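## Task

Scene 1: lift the white can from the turntable and set it upright on the coaster, while every other can stays standing where it was on the turntable.

## Robot and tools

ROBOT. Two Doosan M1013 arms, left_arm and right_arm, each with a Robotiq 140 gripper. Calibrated bases in the scene frame: left_arm at (+0.060, +0.546, 0), right_arm at (+0.067, -0.527, 0), both turned almost nothing about z, with +z up. left_arm's fingers are rigid. right_arm's fingers can fold: grip with the outer quarter of the pads (near the tips), because a grip nearer the palm may be loose, may slip, or may squeeze too hard. Never push right_arm's fingertips straight into a surface unless the fingers are fully closed, since they fold quietly and the next grip fails.

FRAMES. Scene frame: origin on the table top halfway between the nominal bases, +x away from the robot over the table, +y toward left_arm, +z up. Image left and right are not arm names. Every hand pose, velocity and target for an arm is in that arm's own base frame. Fixed cameras cam_high and cam_low and the table are in the scene frame. Gripper axes: +z runs along the fingers, the pads open and close along y. end_effector_position is the point between the pads when shut; the fingertips extend about 33 mm past it at gaps up to 40 mm, only about 9 mm when wide open.

ROW FORMAT (shared by execute_actions and move). One row is 20 numbers: left_arm x, y, z (metres), qw, qx, qy, qz (quaternion, w first), then left gripper position, force_limit, speed; then the same ten for right_arm. Both arms always appear. x, y, z and the quaternion are absolute poses for that gripper in its arm's base frame. The three gripper numbers each lie in [-1, 1]. position: +1 fully open (140 mm), about -0.8 pads touch, -1 close until blocked. force_limit: -1 about 14 N, 0 about 40 N, +1 about 58 N (slow close); faster closing grips harder. speed: -1 about 30 mm/s, 0 about 140, +1 about 250. To keep an arm or gripper unchanged, resend its last sent pose and gripper numbers exactly; a 0 is a real command. Keep the quaternion constant across rows to hold orientation.

execute_actions(actions, cameras): actions is a list of actions; each action is a list of up to 15 rows, one per 1/30 s step; fewer rows repeat the last. Each target must lie within 0.6 m of that gripper's current position along each of its own axes, or the action is refused for both arms. Per step the controller limits the command to 70 mm and 16 degrees from the measured pose, so far targets take several actions; the result's Hand target shows where the arm is actually heading. An empty list just reports state and images. cameras: names list, [] for none, omitted or ["all"] for all.

move(target, speed, blend, stop_force, zero, blocking, cameras): straight-line paths for both grippers to absolute poses given as one row or a list of up to 15 rows (give all rows the same gripper numbers to avoid pauses). speed 0.002 to 0.5 m/s (default 0.25; rotation up to twice that in rad/s), one value or one per target. blend in metres rounds corners. stop_force 10 to 80 N ends an arm's path on a push against its direction of travel; use it only slowly, without gripper rotation, and leave it out when backing away from a contact. zero (default true) re-zeroes the force reading first. blocking=false returns early and cannot go with stop_force. Paths avoid nothing, max 10 s. The result adds a move: line, e.g. done, off_target, moving, held or fault, with limits=paced (clipped) or limits=held (steps withheld). Keep paths away from an arm's own base.

wait(seconds 0 to 10) lets the scene run. stop brakes a running move. zoom_image(camera cam_high or cam_low, region [x0, y0, x1, y1] pixels, at most 504x504). read_manual gives licence texts only. finished_scene(scene 1 or 2) ends the scene irreversibly; the goal must hold with the robot let go.

RESULTS. Per arm: end_effector_position, end_effector_quat_wxyz, velocities (omitted when joint velocities are within noise), joint positions, joint torques, external joint torques, Flange force (gripper axes, includes held weight), Hand target, Tool commands. Gripper object_status: 0 moving, 1 blocked while opening, 2 blocked while closing (a grip), 3 reached position or pads met. It can lag 0.2 to 1.7 s. position_measured in counts: 3 open, about 75 = 100 mm, 139 = 60 mm, 200 = 20 mm, 230 pads touching. To grip harder, raise force_limit and change position slightly (e.g. -1 to -0.98). Kept back shows steps still to run (0 or 3). MOTOR HOT warns before an over-temperature brake of 30 to 60 s.

CAMERAS. Both 672x504, scene-frame calibration given; fixed cameras may be off by a couple of degrees and millimetres.

AVOID. A joint torque at its limit (waist, shoulder 319; elbow 150; wrist joints 42.3 N m) or 144 N outside force stops the arm for 10 s; targets just past a firm contact can trigger this. Do not let the arms press on each other. Do not drop the can, release it while moving, knock over the other cans, slam or shove anything, or leave anything off the table. Grip cans near their middle to avoid leverage, and work reasonably fast and smoothly. Loose parts may be nudged by outside tugs.

Each tool is called in YAML: its name, and indented under it one key for each argument.

## Session

execute_actions:
  actions: []

Scene clock: 0.00 s.
left_arm: end_effector_position=(+0.3886, -0.7276, +0.3878) position_measured=3 object_status=3 end_effector_quat_wxyz=(-0.290, -0.103, +0.947, -0.093) | right_arm: end_effector_position=(+0.1361, -0.0893, +0.2595) position_measured=3 object_status=3 end_effector_quat_wxyz=(-0.299, -0.086, +0.932, -0.186)
Joint positions: left_arm=[-0.895 0.509 1.125 -0.598 1.667 3.591] | right_arm=[0.027 -0.323 2.32 -0.4 1.75 4.609]
Joint velocities: within noise
Joint torques (N m): no reading
External joint torques (N m): no reading
Flange force (N): no reading
Hand target: left_arm +0.3886, -0.7276, +0.3878; -0.290, -0.103, +0.947, -0.093 | right_arm +0.1361, -0.0893, +0.2595; -0.299, -0.086, +0.932, -0.186
Tool commands: left_gripper/position=+1.0 left_gripper/force_limit=+1.0 left_gripper/speed=+1.0 right_gripper/position=+1.0 right_gripper/force_limit=+1.0 right_gripper/speed=+1.0

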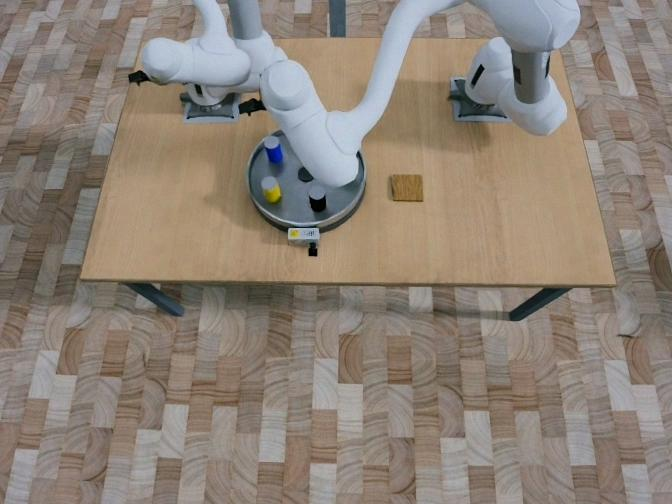

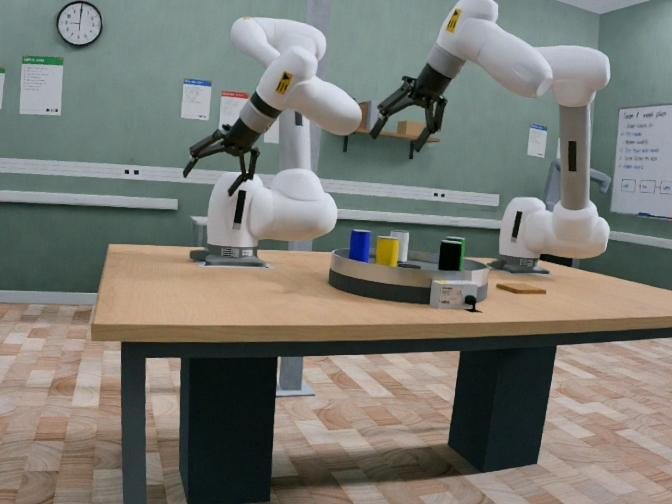

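move:
  target: [0.45, -0.1, 0.45, 0, 0, 1, 0, 1, 1, 1, 0.1361, -0.0893, 0.2595, -0.299, -0.086, 0.932, -0.186, 1, 1, 1]

Scene clock: 3.43 s.
left_arm: end_effector_position=(+0.4500, -0.1000, +0.4500) position_measured=3 object_status=3 end_effector_quat_wxyz=(+0.000, +0.000, +1.000, +0.000) | right_arm: end_effector_position=(+0.1361, -0.0893, +0.2595) position_measured=3 object_status=3 end_effector_quat_wxyz=(-0.299, -0.086, +0.932, -0.186)
Joint positions: left_arm=[-0.294 -0.16 1.699 0 1.603 4.419] | right_arm=[0.028 -0.324 2.32 -0.4 1.75 4.608]
Joint velocities: within noise
Joint torques (N m): left_arm=[-0.01 -24.33 -44.57 4.46 0.21 0.59] | right_arm=[-2.84 -2.23 -35.35 1.89 2.49 0.04]
External joint torques (N m): left_arm=[0.08 -1.54 2.34 -0.12 -0.17 -0.59] | right_arm=[2.88 -0.85 -1.51 0.62 -0.55 -0.06]
Flange force (N): left_arm=[5.8 0.1 4.7] | right_arm=[0.3 8.3 -5.3]
Hand target: left_arm +0.4500, -0.1000, +0.4500; +0.000, +0.000, +1.000, +0.000 | right_arm +0.1361, -0.0893, +0.2595; -0.299, -0.086, +0.932, -0.186
Off the commanded pose: left_arm 0.000 m, 0 deg | right_arm 0.000 m, 0 deg.
move: done

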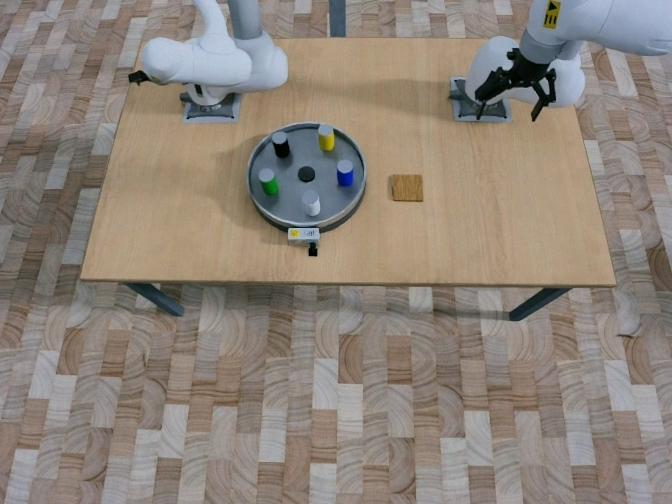

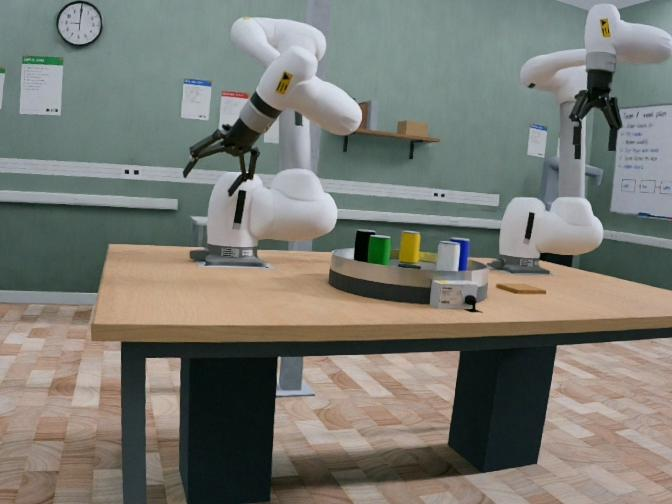

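wait:
  seconds: 0.3

zoom_image:
  camera: "cam_high"
  region: [230, 110, 450, 275]

zoom_image:
  camera: "cam_low"
  region: [320, 210, 560, 330]

wait:
  seconds: 1

Scene clock: 3.90 s.
left_arm: end_effector_position=(+0.4500, -0.1000, +0.4500) position_measured=3 object_status=3 end_effector_quat_wxyz=(+0.000, +0.000, +1.000, +0.000) | right_arm: end_effector_position=(+0.1361, -0.0893, +0.2595) position_measured=3 object_status=3 end_effector_quat_wxyz=(-0.299, -0.086, +0.932, -0.186)
Joint positions: left_arm=[-0.294 -0.16 1.699 0 1.603 4.419] | right_arm=[0.028 -0.324 2.32 -0.4 1.75 4.608]
Joint velocities: within noise
Joint torques (N m): left_arm=[-0.03 -23.77 -44.5 4.48 0.28 0.59] | right_arm=[-2.98 -2.2 -35.12 1.9 2.41 -0.01]
External joint torques (N m): left_arm=[0.06 -2.25 2.23 -0.15 -0.24 -0.59] | right_arm=[2.98 -0.75 -1.7 0.6 -0.48 0]
Flange force (N): left_arm=[6.8 0.3 4.6] | right_arm=[0.1 8.6 -5.9]
Hand target: left_arm +0.4500, -0.1000, +0.4500; +0.000, +0.000, +1.000, +0.000 | right_arm +0.1361, -0.0893, +0.2595; -0.299, -0.086, +0.932, -0.186
Tool commands: left_gripper/position=+1.0 left_gripper/force_limit=+1.0 left_gripper/speed=+1.0 right_gripper/position=+1.0 right_gripper/force_limit=+1.0 right_gripper/speed=+1.0
Off the commanded pose: left_arm 0.000 m, 0 deg | right_arm 0.000 m, 0 deg.
wait: 0.30 s; at rest from the start

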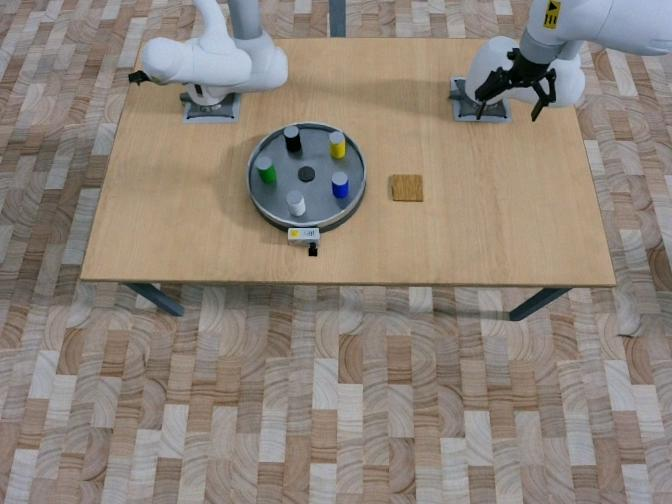

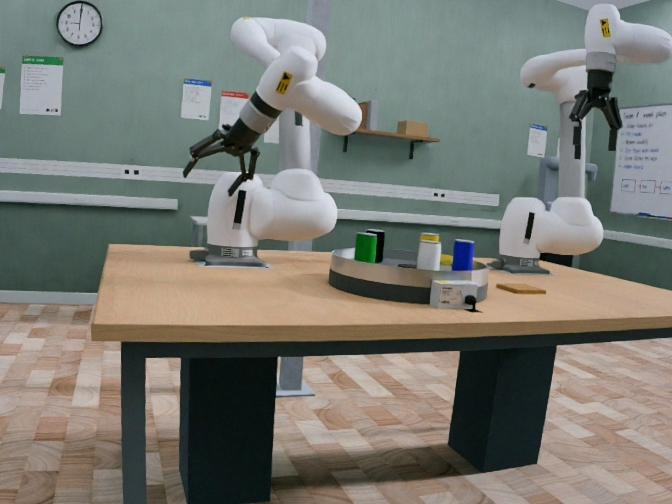

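Scaled by 2.291 from the camera's 672x504 image, which has a finer 960x720 frame.

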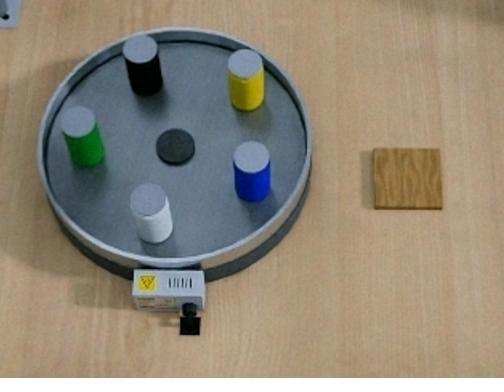

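Scaled by 2.100 from the camera's 672x504 image, which has a finer 960x720 frame.

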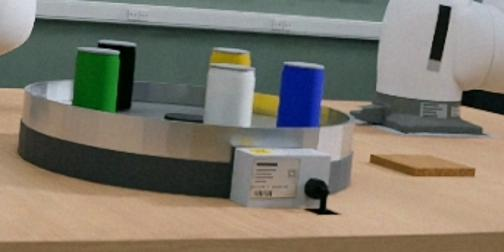

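Scene clock: 4.90 s.
left_arm: end_effector_position=(+0.4500, -0.1000, +0.4500) position_measured=3 object_status=3 end_effector_quat_wxyz=(+0.000, +0.000, +1.000, +0.000) | right_arm: end_effector_position=(+0.1361, -0.0893, +0.2595) position_measured=3 object_status=3 end_effector_quat_wxyz=(-0.299, -0.086, +0.932, -0.186)
Joint positions: left_arm=[-0.294 -0.16 1.699 0 1.603 4.419] | right_arm=[0.028 -0.324 2.32 -0.4 1.75 4.608]
Joint velocities: within noise
Joint torques (N m): left_arm=[0.12 -24.35 -44.56 4.43 0.26 0.63] | right_arm=[-3.3 -1.99 -35.14 1.9 2.5 0.02]
External joint torques (N m): left_arm=[-0.05 -1.3 2.42 -0.11 -0.22 -0.63] | right_arm=[3.29 -1.05 -1.67 0.6 -0.55 -0.03]
Flange force (N): left_arm=[5.6 -0.3 4.9] | right_arm=[0.6 9.4 -5.9]
Hand target: left_arm +0.4500, -0.1000, +0.4500; +0.000, +0.000, +1.000, +0.000 | right_arm +0.1361, -0.0893, +0.2595; -0.299, -0.086, +0.932, -0.186
Tool commands: left_gripper/position=+1.0 left_gripper/force_limit=+1.0 left_gripper/speed=+1.0 right_gripper/position=+1.0 right_gripper/force_limit=+1.0 right_gripper/speed=+1.0
Off the commanded pose: left_arm 0.000 m, 0 deg | right_arm 0.000 m, 0 deg.
wait: 1.00 s; at rest by 0.17 s

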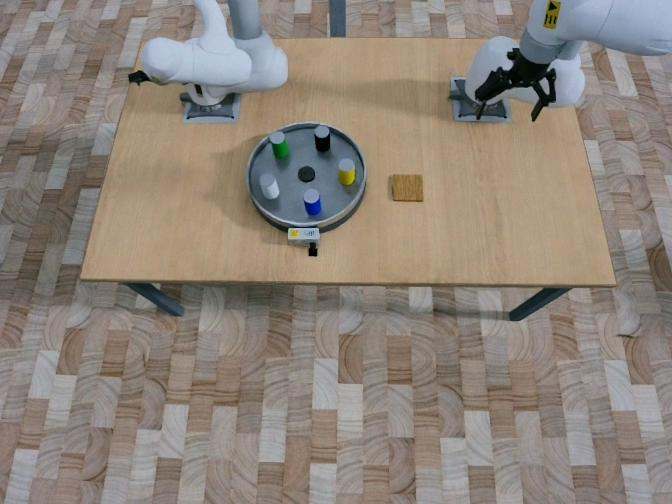

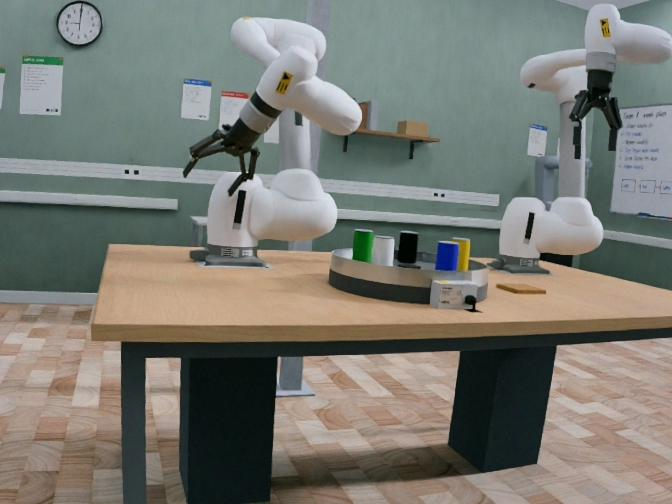

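zoom_image:
  camera: "cam_low"
  region: [420, 260, 520, 330]

zoom_image:
  camera: "cam_high"
  region: [270, 215, 350, 275]

zoom_image:
  camera: "cam_high"
  region: [230, 110, 380, 240]

zoom_image:
  camera: "cam_low"
  region: [320, 210, 520, 330]

Scaled by 5.040 from the camera's 672x504 image, which has a finer 960x720 frame.

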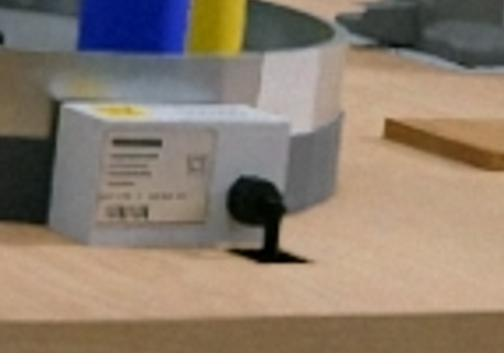

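Scaled by 6.300 from the camera's 672x504 image, which has a finer 960x720 frame.

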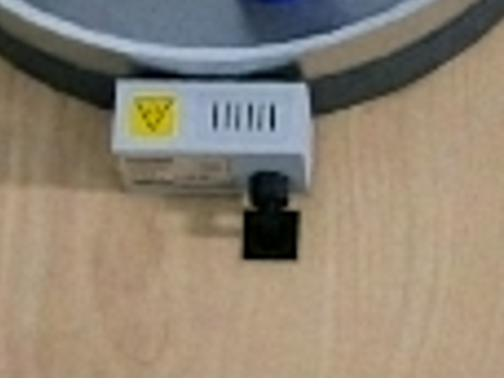

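Scaled by 3.360 from the camera's 672x504 image, which has a finer 960x720 frame.

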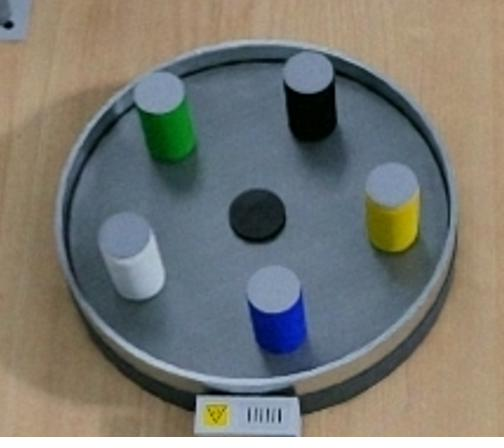

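Scaled by 2.520 from the camera's 672x504 image, which has a finer 960x720 frame.

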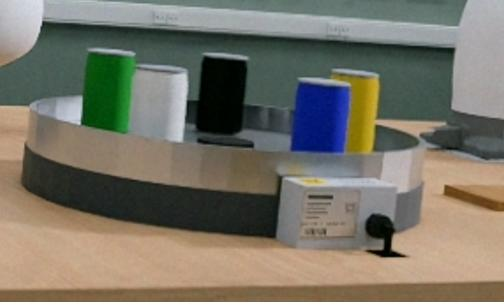

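wait:
  seconds: 0.5
  cameras: ["cam_high"]

zoom_image:
  camera: "cam_high"
  region: [230, 110, 380, 240]

wait:
  seconds: 1.0
  cameras: ["cam_high"]

zoom_image:
  camera: "cam_high"
  region: [230, 110, 380, 240]

wait:
  seconds: 6.0
  cameras: ["cam_high"]

zoom_image:
  camera: "cam_high"
  region: [230, 110, 380, 240]

wait:
  seconds: 8.0
  cameras: ["cam_high"]

zoom_image:
  camera: "cam_high"
  region: [230, 110, 380, 240]

Scene clock: 7.63 s.
left_arm: end_effector_position=(+0.4500, -0.1000, +0.4500) position_measured=3 object_status=3 end_effector_quat_wxyz=(+0.000, +0.000, +1.000, +0.000) | right_arm: end_effector_position=(+0.1361, -0.0893, +0.2595) position_measured=3 object_status=3 end_effector_quat_wxyz=(-0.299, -0.086, +0.932, -0.186)
Joint positions: left_arm=[-0.294 -0.16 1.699 0 1.603 4.419] | right_arm=[0.028 -0.324 2.32 -0.4 1.75 4.608]
Joint velocities: within noise
Joint torques (N m): left_arm=[-0.3 -23.94 -44.75 4.45 0.17 0.59] | right_arm=[-3.39 -1.79 -35.27 1.86 2.46 -0.04]
External joint torques (N m): left_arm=[0.26 -1.12 2.74 -0.16 -0.14 -0.59] | right_arm=[3.42 -1.22 -1.37 0.63 -0.52 0.03]
Flange force (N): left_arm=[5.5 0.5 5.3] | right_arm=[1.0 10.2 -5.6]
Hand target: left_arm +0.4500, -0.1000, +0.4500; +0.000, +0.000, +1.000, +0.000 | right_arm +0.1361, -0.0893, +0.2595; -0.299, -0.086, +0.932, -0.186
Tool commands: left_gripper/position=+1.0 left_gripper/force_limit=+1.0 left_gripper/speed=+1.0 right_gripper/position=+1.0 right_gripper/force_limit=+1.0 right_gripper/speed=+1.0
Off the commanded pose: left_arm 0.000 m, 0 deg | right_arm 0.000 m, 0 deg.
wait: 0.50 s; at rest from the start
Images, in order (width x height): cam_high 672x504.

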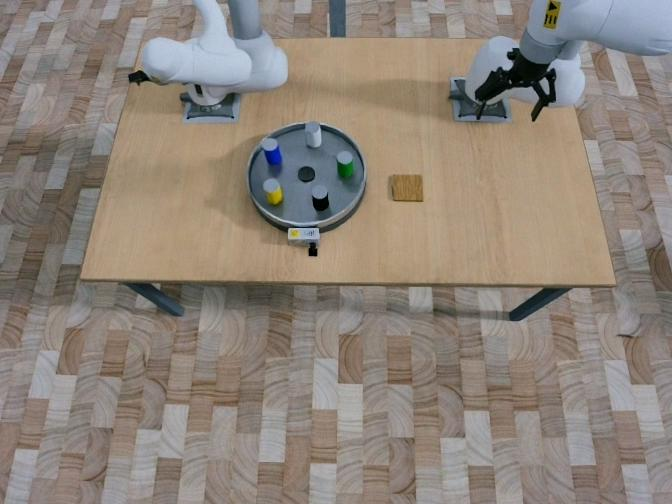

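Scaled by 3.360 from the camera's 672x504 image, which has a finer 960x720 frame.

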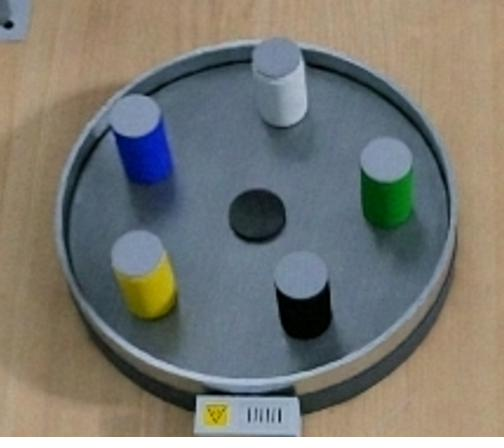

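Scene clock: 8.63 s.
left_arm: end_effector_position=(+0.4500, -0.1000, +0.4500) position_measured=3 object_status=3 end_effector_quat_wxyz=(+0.000, +0.000, +1.000, +0.000) | right_arm: end_effector_position=(+0.1361, -0.0893, +0.2595) position_measured=3 object_status=3 end_effector_quat_wxyz=(-0.299, -0.086, +0.932, -0.186)
Joint positions: left_arm=[-0.294 -0.16 1.699 0 1.603 4.419] | right_arm=[0.028 -0.324 2.32 -0.4 1.75 4.608]
Joint velocities: within noise
Joint torques (N m): left_arm=[0.41 -23.99 -44.64 4.42 0.25 0.72] | right_arm=[-3.62 -1.99 -35.24 1.98 2.44 -0.03]
External joint torques (N m): left_arm=[-0.3 -1.94 2.48 -0.09 -0.2 -0.72] | right_arm=[3.68 -1.04 -1.45 0.52 -0.5 0.02]
Flange force (N): left_arm=[6.9 -0.7 5.0] | right_arm=[0.7 10.7 -6.1]
Hand target: left_arm +0.4500, -0.1000, +0.4500; +0.000, +0.000, +1.000, +0.000 | right_arm +0.1361, -0.0893, +0.2595; -0.299, -0.086, +0.932, -0.186
Tool commands: left_gripper/position=+1.0 left_gripper/force_limit=+1.0 left_gripper/speed=+1.0 right_gripper/position=+1.0 right_gripper/force_limit=+1.0 right_gripper/speed=+1.0
Off the commanded pose: left_arm 0.000 m, 0 deg | right_arm 0.000 m, 0 deg.
wait: 1.00 s; at rest by 0.17 s
Images, in order (width x height): cam_high 672x504.

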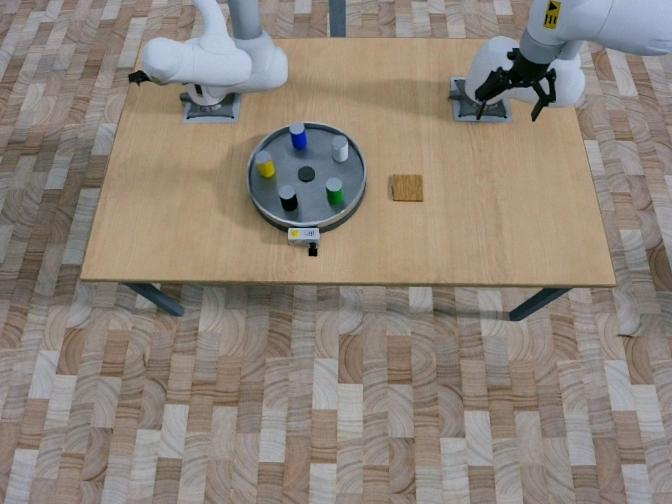

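Scaled by 3.360 from the camera's 672x504 image, which has a finer 960x720 frame.

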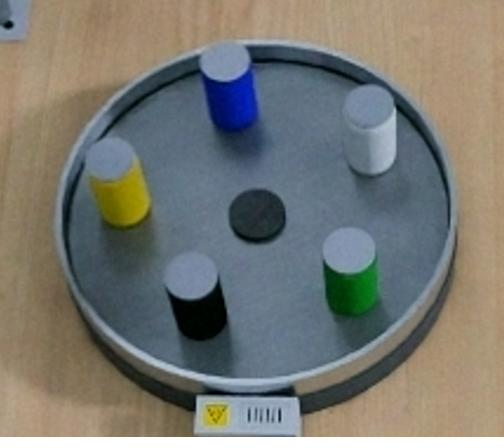

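Scene clock: 14.63 s.
left_arm: end_effector_position=(+0.4500, -0.1000, +0.4500) position_measured=3 object_status=3 end_effector_quat_wxyz=(+0.000, +0.000, +1.000, +0.000) | right_arm: end_effector_position=(+0.1361, -0.0893, +0.2595) position_measured=3 object_status=3 end_effector_quat_wxyz=(-0.299, -0.086, +0.932, -0.186)
Joint positions: left_arm=[-0.294 -0.16 1.699 0 1.603 4.419] | right_arm=[0.028 -0.324 2.32 -0.4 1.75 4.608]
Joint velocities: within noise
Joint torques (N m): left_arm=[-0.25 -24.27 -44.25 4.47 0.22 0.6] | right_arm=[-3.12 -2.2 -35.12 1.9 2.45 -0.01]
External joint torques (N m): left_arm=[0.16 -0.63 2.31 -0.17 -0.19 -0.6] | right_arm=[3.08 -0.71 -1.59 0.59 -0.51 -0.01]
Flange force (N): left_arm=[4.2 0.0 4.6] | right_arm=[0.0 8.9 -5.8]
Hand target: left_arm +0.4500, -0.1000, +0.4500; +0.000, +0.000, +1.000, +0.000 | right_arm +0.1361, -0.0893, +0.2595; -0.299, -0.086, +0.932, -0.186
Tool commands: left_gripper/position=+1.0 left_gripper/force_limit=+1.0 left_gripper/speed=+1.0 right_gripper/position=+1.0 right_gripper/force_limit=+1.0 right_gripper/speed=+1.0
Off the commanded pose: left_arm 0.000 m, 0 deg | right_arm 0.000 m, 0 deg.
wait: 6.00 s; at rest by 0.17 s
Images, in order (width x height): cam_high 672x504.

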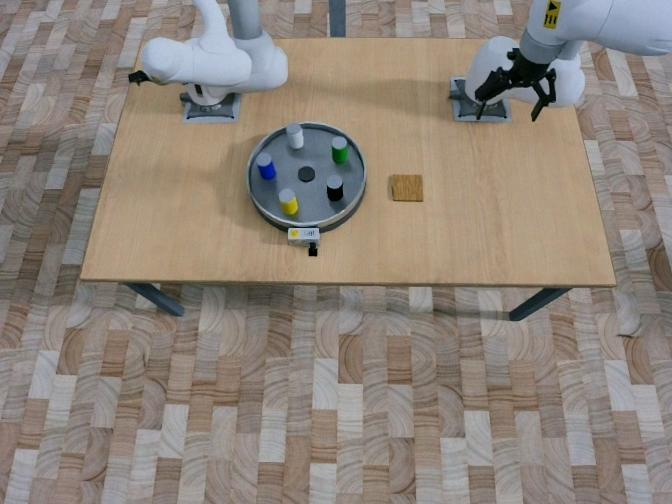

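Scaled by 3.360 from the camera's 672x504 image, which has a finer 960x720 frame.

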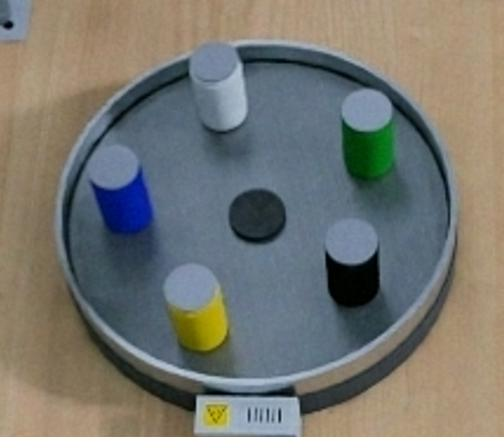

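Scene clock: 22.63 s.
left_arm: end_effector_position=(+0.4500, -0.1000, +0.4500) position_measured=3 object_status=3 end_effector_quat_wxyz=(+0.000, +0.000, +1.000, +0.000) | right_arm: end_effector_position=(+0.1361, -0.0893, +0.2595) position_measured=3 object_status=3 end_effector_quat_wxyz=(-0.299, -0.086, +0.932, -0.186)
Joint positions: left_arm=[-0.294 -0.16 1.699 0 1.603 4.419] | right_arm=[0.028 -0.324 2.32 -0.4 1.75 4.608]
Joint velocities: within noise
Joint torques (N m): left_arm=[0.09 -24.73 -44.58 4.5 0.2 0.64] | right_arm=[-3.27 -1.92 -35.2 1.83 2.49 0.03]
External joint torques (N m): left_arm=[-0.09 -0.57 2.53 -0.18 -0.16 -0.64] | right_arm=[3.36 -1.11 -1.33 0.66 -0.55 -0.05]
Flange force (N): left_arm=[4.6 -0.6 5.0] | right_arm=[0.8 9.9 -5.4]
Hand target: left_arm +0.4500, -0.1000, +0.4500; +0.000, +0.000, +1.000, +0.000 | right_arm +0.1361, -0.0893, +0.2595; -0.299, -0.086, +0.932, -0.186
Tool commands: left_gripper/position=+1.0 left_gripper/force_limit=+1.0 left_gripper/speed=+1.0 right_gripper/position=+1.0 right_gripper/force_limit=+1.0 right_gripper/speed=+1.0
Off the commanded pose: left_arm 0.000 m, 0 deg | right_arm 0.000 m, 0 deg.
wait: 8.00 s; at rest by 0.17 s
Images, in order (width x height): cam_high 672x504.

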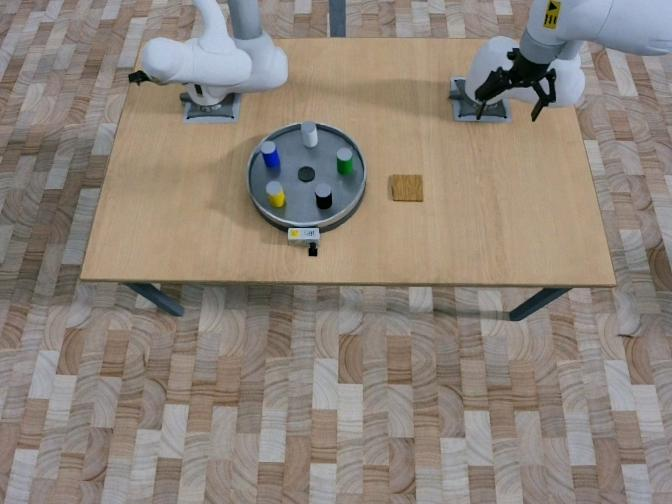

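Scaled by 3.360 from the camera's 672x504 image, which has a finer 960x720 frame.

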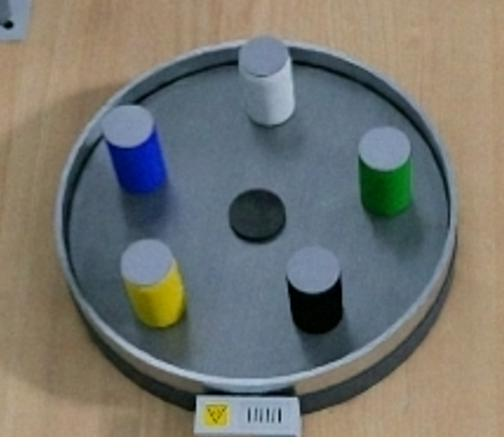

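move:
  target: [0.469, -0.7538, 0.22, 0, 0, 1, 0, 0.3, -0.6, -0.5, 0.1361, -0.0893, 0.2595, -0.299, -0.086, 0.932, -0.186, 1, 1, 1]

zoom_image:
  camera: "cam_low"
  region: [300, 110, 560, 320]

Scene clock: 27.00 s.
left_arm: end_effector_position=(+0.4690, -0.7538, +0.2200) position_measured=91 object_status=3 end_effector_quat_wxyz=(+0.000, +0.000, +1.000, +0.000) | right_arm: end_effector_position=(+0.1361, -0.0893, +0.2595) position_measured=3 object_status=3 end_effector_quat_wxyz=(-0.299, -0.086, +0.932, -0.186)
Joint positions: left_arm=[-1.053 0.582 1.202 0 1.358 3.659] | right_arm=[0.028 -0.324 2.32 -0.4 1.75 4.608]
Joint velocities: within noise
Joint torques (N m): left_arm=[0.14 -92.86 -43.67 4.28 0.22 0.6] | right_arm=[-2.5 -2.54 -35.12 1.9 2.51 -0.02]
External joint torques (N m): left_arm=[0.08 -5.89 2.37 -0.06 -0.2 -0.6] | right_arm=[2.46 -0.46 -1.76 0.6 -0.57 0]
Flange force (N): left_arm=[9.3 13.9 1.1] | right_arm=[-0.6 7.0 -5.4]
Hand target: left_arm +0.4690, -0.7538, +0.2200; +0.000, +0.000, +1.000, +0.000 | right_arm +0.1361, -0.0893, +0.2595; -0.299, -0.086, +0.932, -0.186
Off the commanded pose: left_arm 0.000 m, 0 deg | right_arm 0.000 m, 0 deg.
move: done

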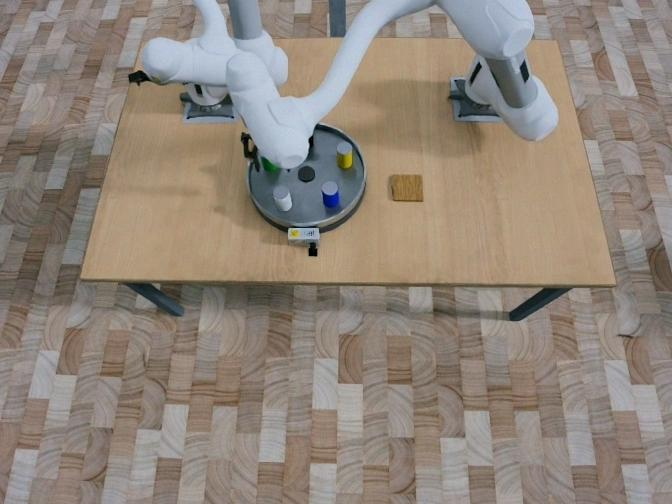

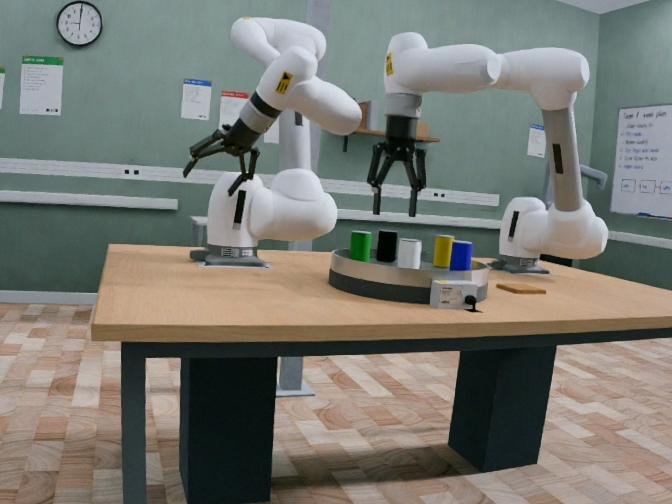

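Scaled by 1.938 from the camera's 672x504 image, which has a finer 960x720 frame.

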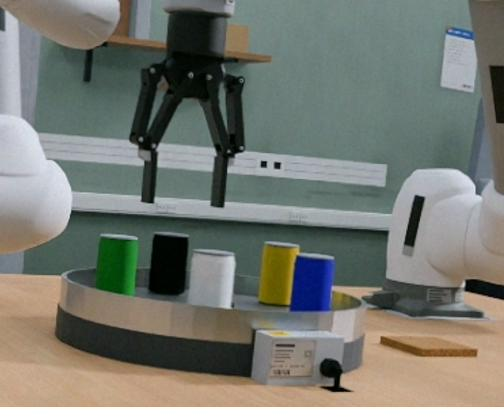

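move:
  target:
    - [0.359, -0.7653, 0.22, 0, 0, 1, 0, 0.3, -0.6, -0.5, 0.1361, -0.0893, 0.2595, -0.299, -0.086, 0.932, -0.186, 1, 1, 1]
    - [0.265, -0.636, 0.22, 0, 0, 1, 0, 0.3, -0.6, -0.5, 0.1361, -0.0893, 0.2595, -0.299, -0.086, 0.932, -0.186, 1, 1, 1]
  blend: 0.05
  speed: 0.15

zoom_image:
  camera: "cam_low"
  region: [300, 150, 500, 310]

zoom_image:
  camera: "cam_high"
  region: [220, 90, 380, 240]

Scene clock: 29.57 s.
left_arm: end_effector_position=(+0.2650, -0.6360, +0.2200) position_measured=91 object_status=3 end_effector_quat_wxyz=(+0.000, +0.000, +1.000, +0.000) | right_arm: end_effector_position=(+0.1361, -0.0893, +0.2595) position_measured=3 object_status=3 end_effector_quat_wxyz=(-0.299, -0.086, +0.932, -0.186)
Joint positions: left_arm=[-1.226 0.27 1.662 0 1.21 3.486] | right_arm=[0.028 -0.324 2.32 -0.4 1.75 4.608]
Joint velocities: within noise
Joint torques (N m): left_arm=[-0.41 -62.67 -41.72 4.19 0.25 0.63] | right_arm=[-3.35 -2.5 -35.22 1.93 2.4 -0.01]
External joint torques (N m): left_arm=[0.22 -4.13 2.33 -0.2 -0.25 -0.63] | right_arm=[3.32 -0.44 -1.55 0.57 -0.46 -0.01]
Flange force (N): left_arm=[4.8 10.0 0.8] | right_arm=[-0.5 9.6 -6.2]
Hand target: left_arm +0.2650, -0.6360, +0.2200; +0.000, +0.000, +1.000, +0.000 | right_arm +0.1361, -0.0893, +0.2595; -0.299, -0.086, +0.932, -0.186
Off the commanded pose: left_arm 0.000 m, 0 deg | right_arm 0.000 m, 0 deg.
move: done

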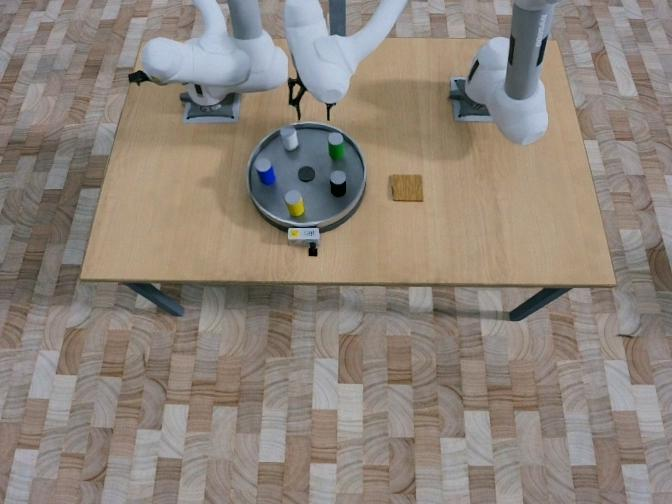

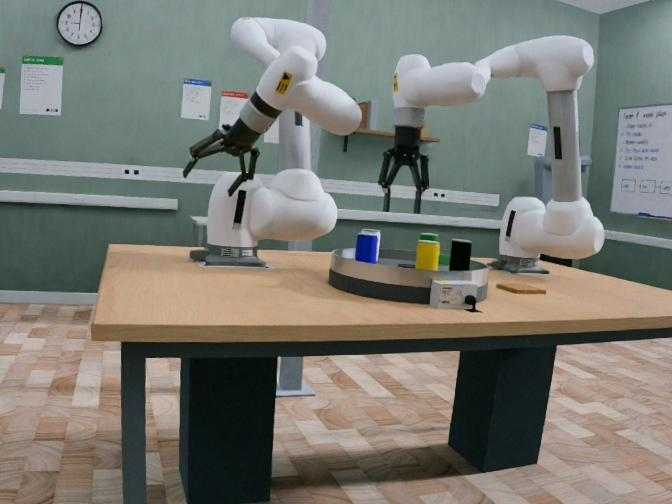

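Scaled by 2.520 from the camera's 672x504 image, which has a finer 960x720 frame.

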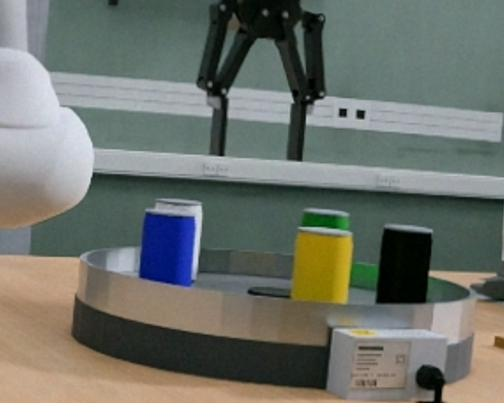

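Scaled by 3.150 from the camera's 672x504 image, which has a finer 960x720 frame.

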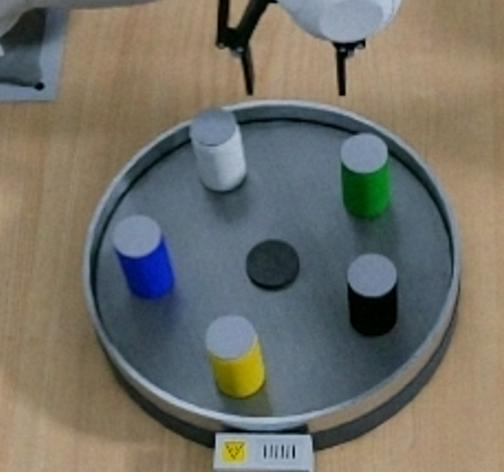

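move:
  target:
    - [0.349, -0.7865, 0.22, 0, 0, 1, 0, 0.3, -0.6, -0.5, 0.1361, -0.0893, 0.2595, -0.299, -0.086, 0.932, -0.186, 1, 1, 1]
    - [0.459, -0.775, 0.22, 0, 0, 1, 0, 0.3, -0.6, -0.5, 0.1361, -0.0893, 0.2595, -0.299, -0.086, 0.932, -0.186, 1, 1, 1]
  blend: 0.05
  speed: 0.15
  cameras: []

Scene clock: 31.33 s.
left_arm: end_effector_position=(+0.3236, -0.7407, +0.2199) position_measured=91 object_status=3 end_effector_quat_wxyz=(+0.000, +0.000, +1.000, +0.000) | right_arm: end_effector_position=(+0.1361, -0.0893, +0.2595) position_measured=3 object_status=3 end_effector_quat_wxyz=(-0.299, -0.086, +0.932, -0.186)
Joint positions: left_arm=[-1.202 0.452 1.404 0 1.284 3.511] | right_arm=[0.028 -0.324 2.32 -0.4 1.75 4.608]
Joint velocities: within noise
Joint torques (N m): left_arm=[-0.36 -80.84 -42.95 4.27 0.18 0.68] | right_arm=[-2.87 -2.31 -35.09 1.92 2.48 -0.1]
External joint torques (N m): left_arm=[0.25 -4.6 2.61 -0.17 -0.18 -0.68] | right_arm=[2.88 -0.68 -1.74 0.57 -0.55 0.09]
Flange force (N): left_arm=[5.9 12.2 1.2] | right_arm=[-0.2 8.4 -5.8]
Hand target: left_arm +0.3236, -0.7407, +0.2199; +0.000, +0.000, +1.000, +0.000 | right_arm +0.1361, -0.0893, +0.2595; -0.299, -0.086, +0.932, -0.186
Off the commanded pose: left_arm 0.140 m, 0 deg | right_arm 0.000 m, 0 deg.
move: held (left_arm; a check stopped the path); path passed 0 of 2 targets; limits=held
pose unreachable (left arm): on one or more control steps of this call, first in action 0 (counted from 0), this arm could not follow its commanded pose, so it was not sent that pose on those steps. It may still have moved: this result reports where it is.
cause: moving toward the commanded pose would bring a part of the arm too close to another arm (a part of this arm just beyond joint 6 (wrist roll) and a part of the right arm just beyond its joint 4 (forearm roll)).
No camera images: "cameras" was empty.

move:
  target: [0.3236, -0.7407, 0.2199, 0, 0, 1, 0, 0.3, -0.6, -0.5, 0.25, -0.4, 0.4, 0, 0.485, 0.875, 0, 1, 1, 1]

Scene clock: 34.73 s.
left_arm: end_effector_position=(+0.3236, -0.7407, +0.2199) position_measured=91 object_status=3 end_effector_quat_wxyz=(+0.000, +0.000, +1.000, +0.000) | right_arm: end_effector_position=(+0.2500, -0.4000, +0.4000) position_measured=3 object_status=3 end_effector_quat_wxyz=(+0.000, +0.485, +0.875, +0.000)
Joint positions: left_arm=[-1.202 0.453 1.404 0 1.285 3.511] | right_arm=[-1.085 -0.142 1.773 0 1.51 4.639]
Joint velocities: within noise
Joint torques (N m): left_arm=[0.43 -82.02 -42.82 4.28 0.18 0.64] | right_arm=[-3.46 -26.66 -41.05 3.75 0.67 -0.02]
External joint torques (N m): left_arm=[-0.56 -3.58 2.47 -0.17 -0.17 -0.64] | right_arm=[3.52 -1.51 -2.15 0.66 -0.63 0.02]
Flange force (N): left_arm=[6.0 10.1 1.5] | right_arm=[-1.2 7.5 -2.7]
Hand target: left_arm +0.3236, -0.7407, +0.2199; +0.000, +0.000, +1.000, +0.000 | right_arm +0.2500, -0.4000, +0.4000; +0.000, +0.485, +0.875, +0.000
Off the commanded pose: left_arm 0.000 m, 0 deg | right_arm 0.000 m, 0 deg.
move: done

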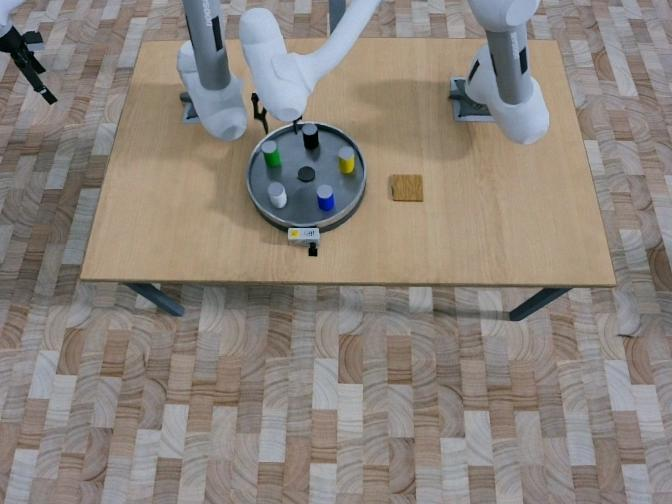

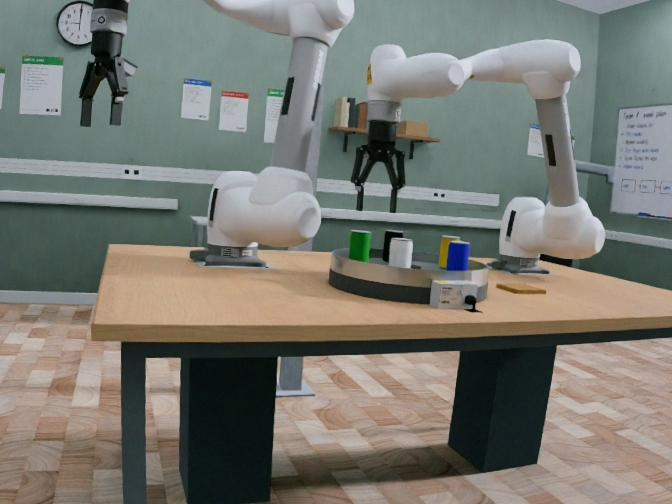

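Right arm clear. Go to the start.

move:
  target:
    - [0.349, -0.7865, 0.22, 0, 0, 1, 0, 0.3, -0.6, -0.5, 0.25, -0.4, 0.4, 0, 0.485, 0.875, 0, 1, 1, 1]
    - [0.459, -0.775, 0.22, 0, 0, 1, 0, 0.3, -0.6, -0.5, 0.25, -0.4, 0.4, 0, 0.485, 0.875, 0, 1, 1, 1]
  blend: 0.03
  speed: 0.15
  cameras: []

Scene clock: 36.33 s.
left_arm: end_effector_position=(+0.4590, -0.7750, +0.2200) position_measured=91 object_status=3 end_effector_quat_wxyz=(+0.000, +0.000, +1.000, +0.000) | right_arm: end_effector_position=(+0.2500, -0.4000, +0.4000) position_measured=3 object_status=3 end_effector_quat_wxyz=(+0.000, +0.485, +0.875, +0.000)
Joint positions: left_arm=[-1.074 0.604 1.166 0 1.372 3.638] | right_arm=[-1.085 -0.142 1.773 0 1.51 4.639]
Joint velocities: within noise
Joint torques (N m): left_arm=[1.57 -94.53 -43.49 4.35 0.22 0.68] | right_arm=[-3.15 -27.23 -40.91 3.73 0.58 0.02]
External joint torques (N m): left_arm=[-1.69 -5 2.42 -0.17 -0.2 -0.68] | right_arm=[3.1 -0.77 -2.13 0.67 -0.54 -0.02]
Flange force (N): left_arm=[10.3 12.2 1.6] | right_arm=[-2.3 6.5 -2.7]
Hand target: left_arm +0.4590, -0.7750, +0.2200; +0.000, +0.000, +1.000, +0.000 | right_arm +0.2500, -0.4000, +0.4000; +0.000, +0.485, +0.875, +0.000
Off the commanded pose: left_arm 0.000 m, 0 deg | right_arm 0.000 m, 0 deg.
move: done; blend cut to 0.0262 m at target 1
No camera images: "cameras" was empty.


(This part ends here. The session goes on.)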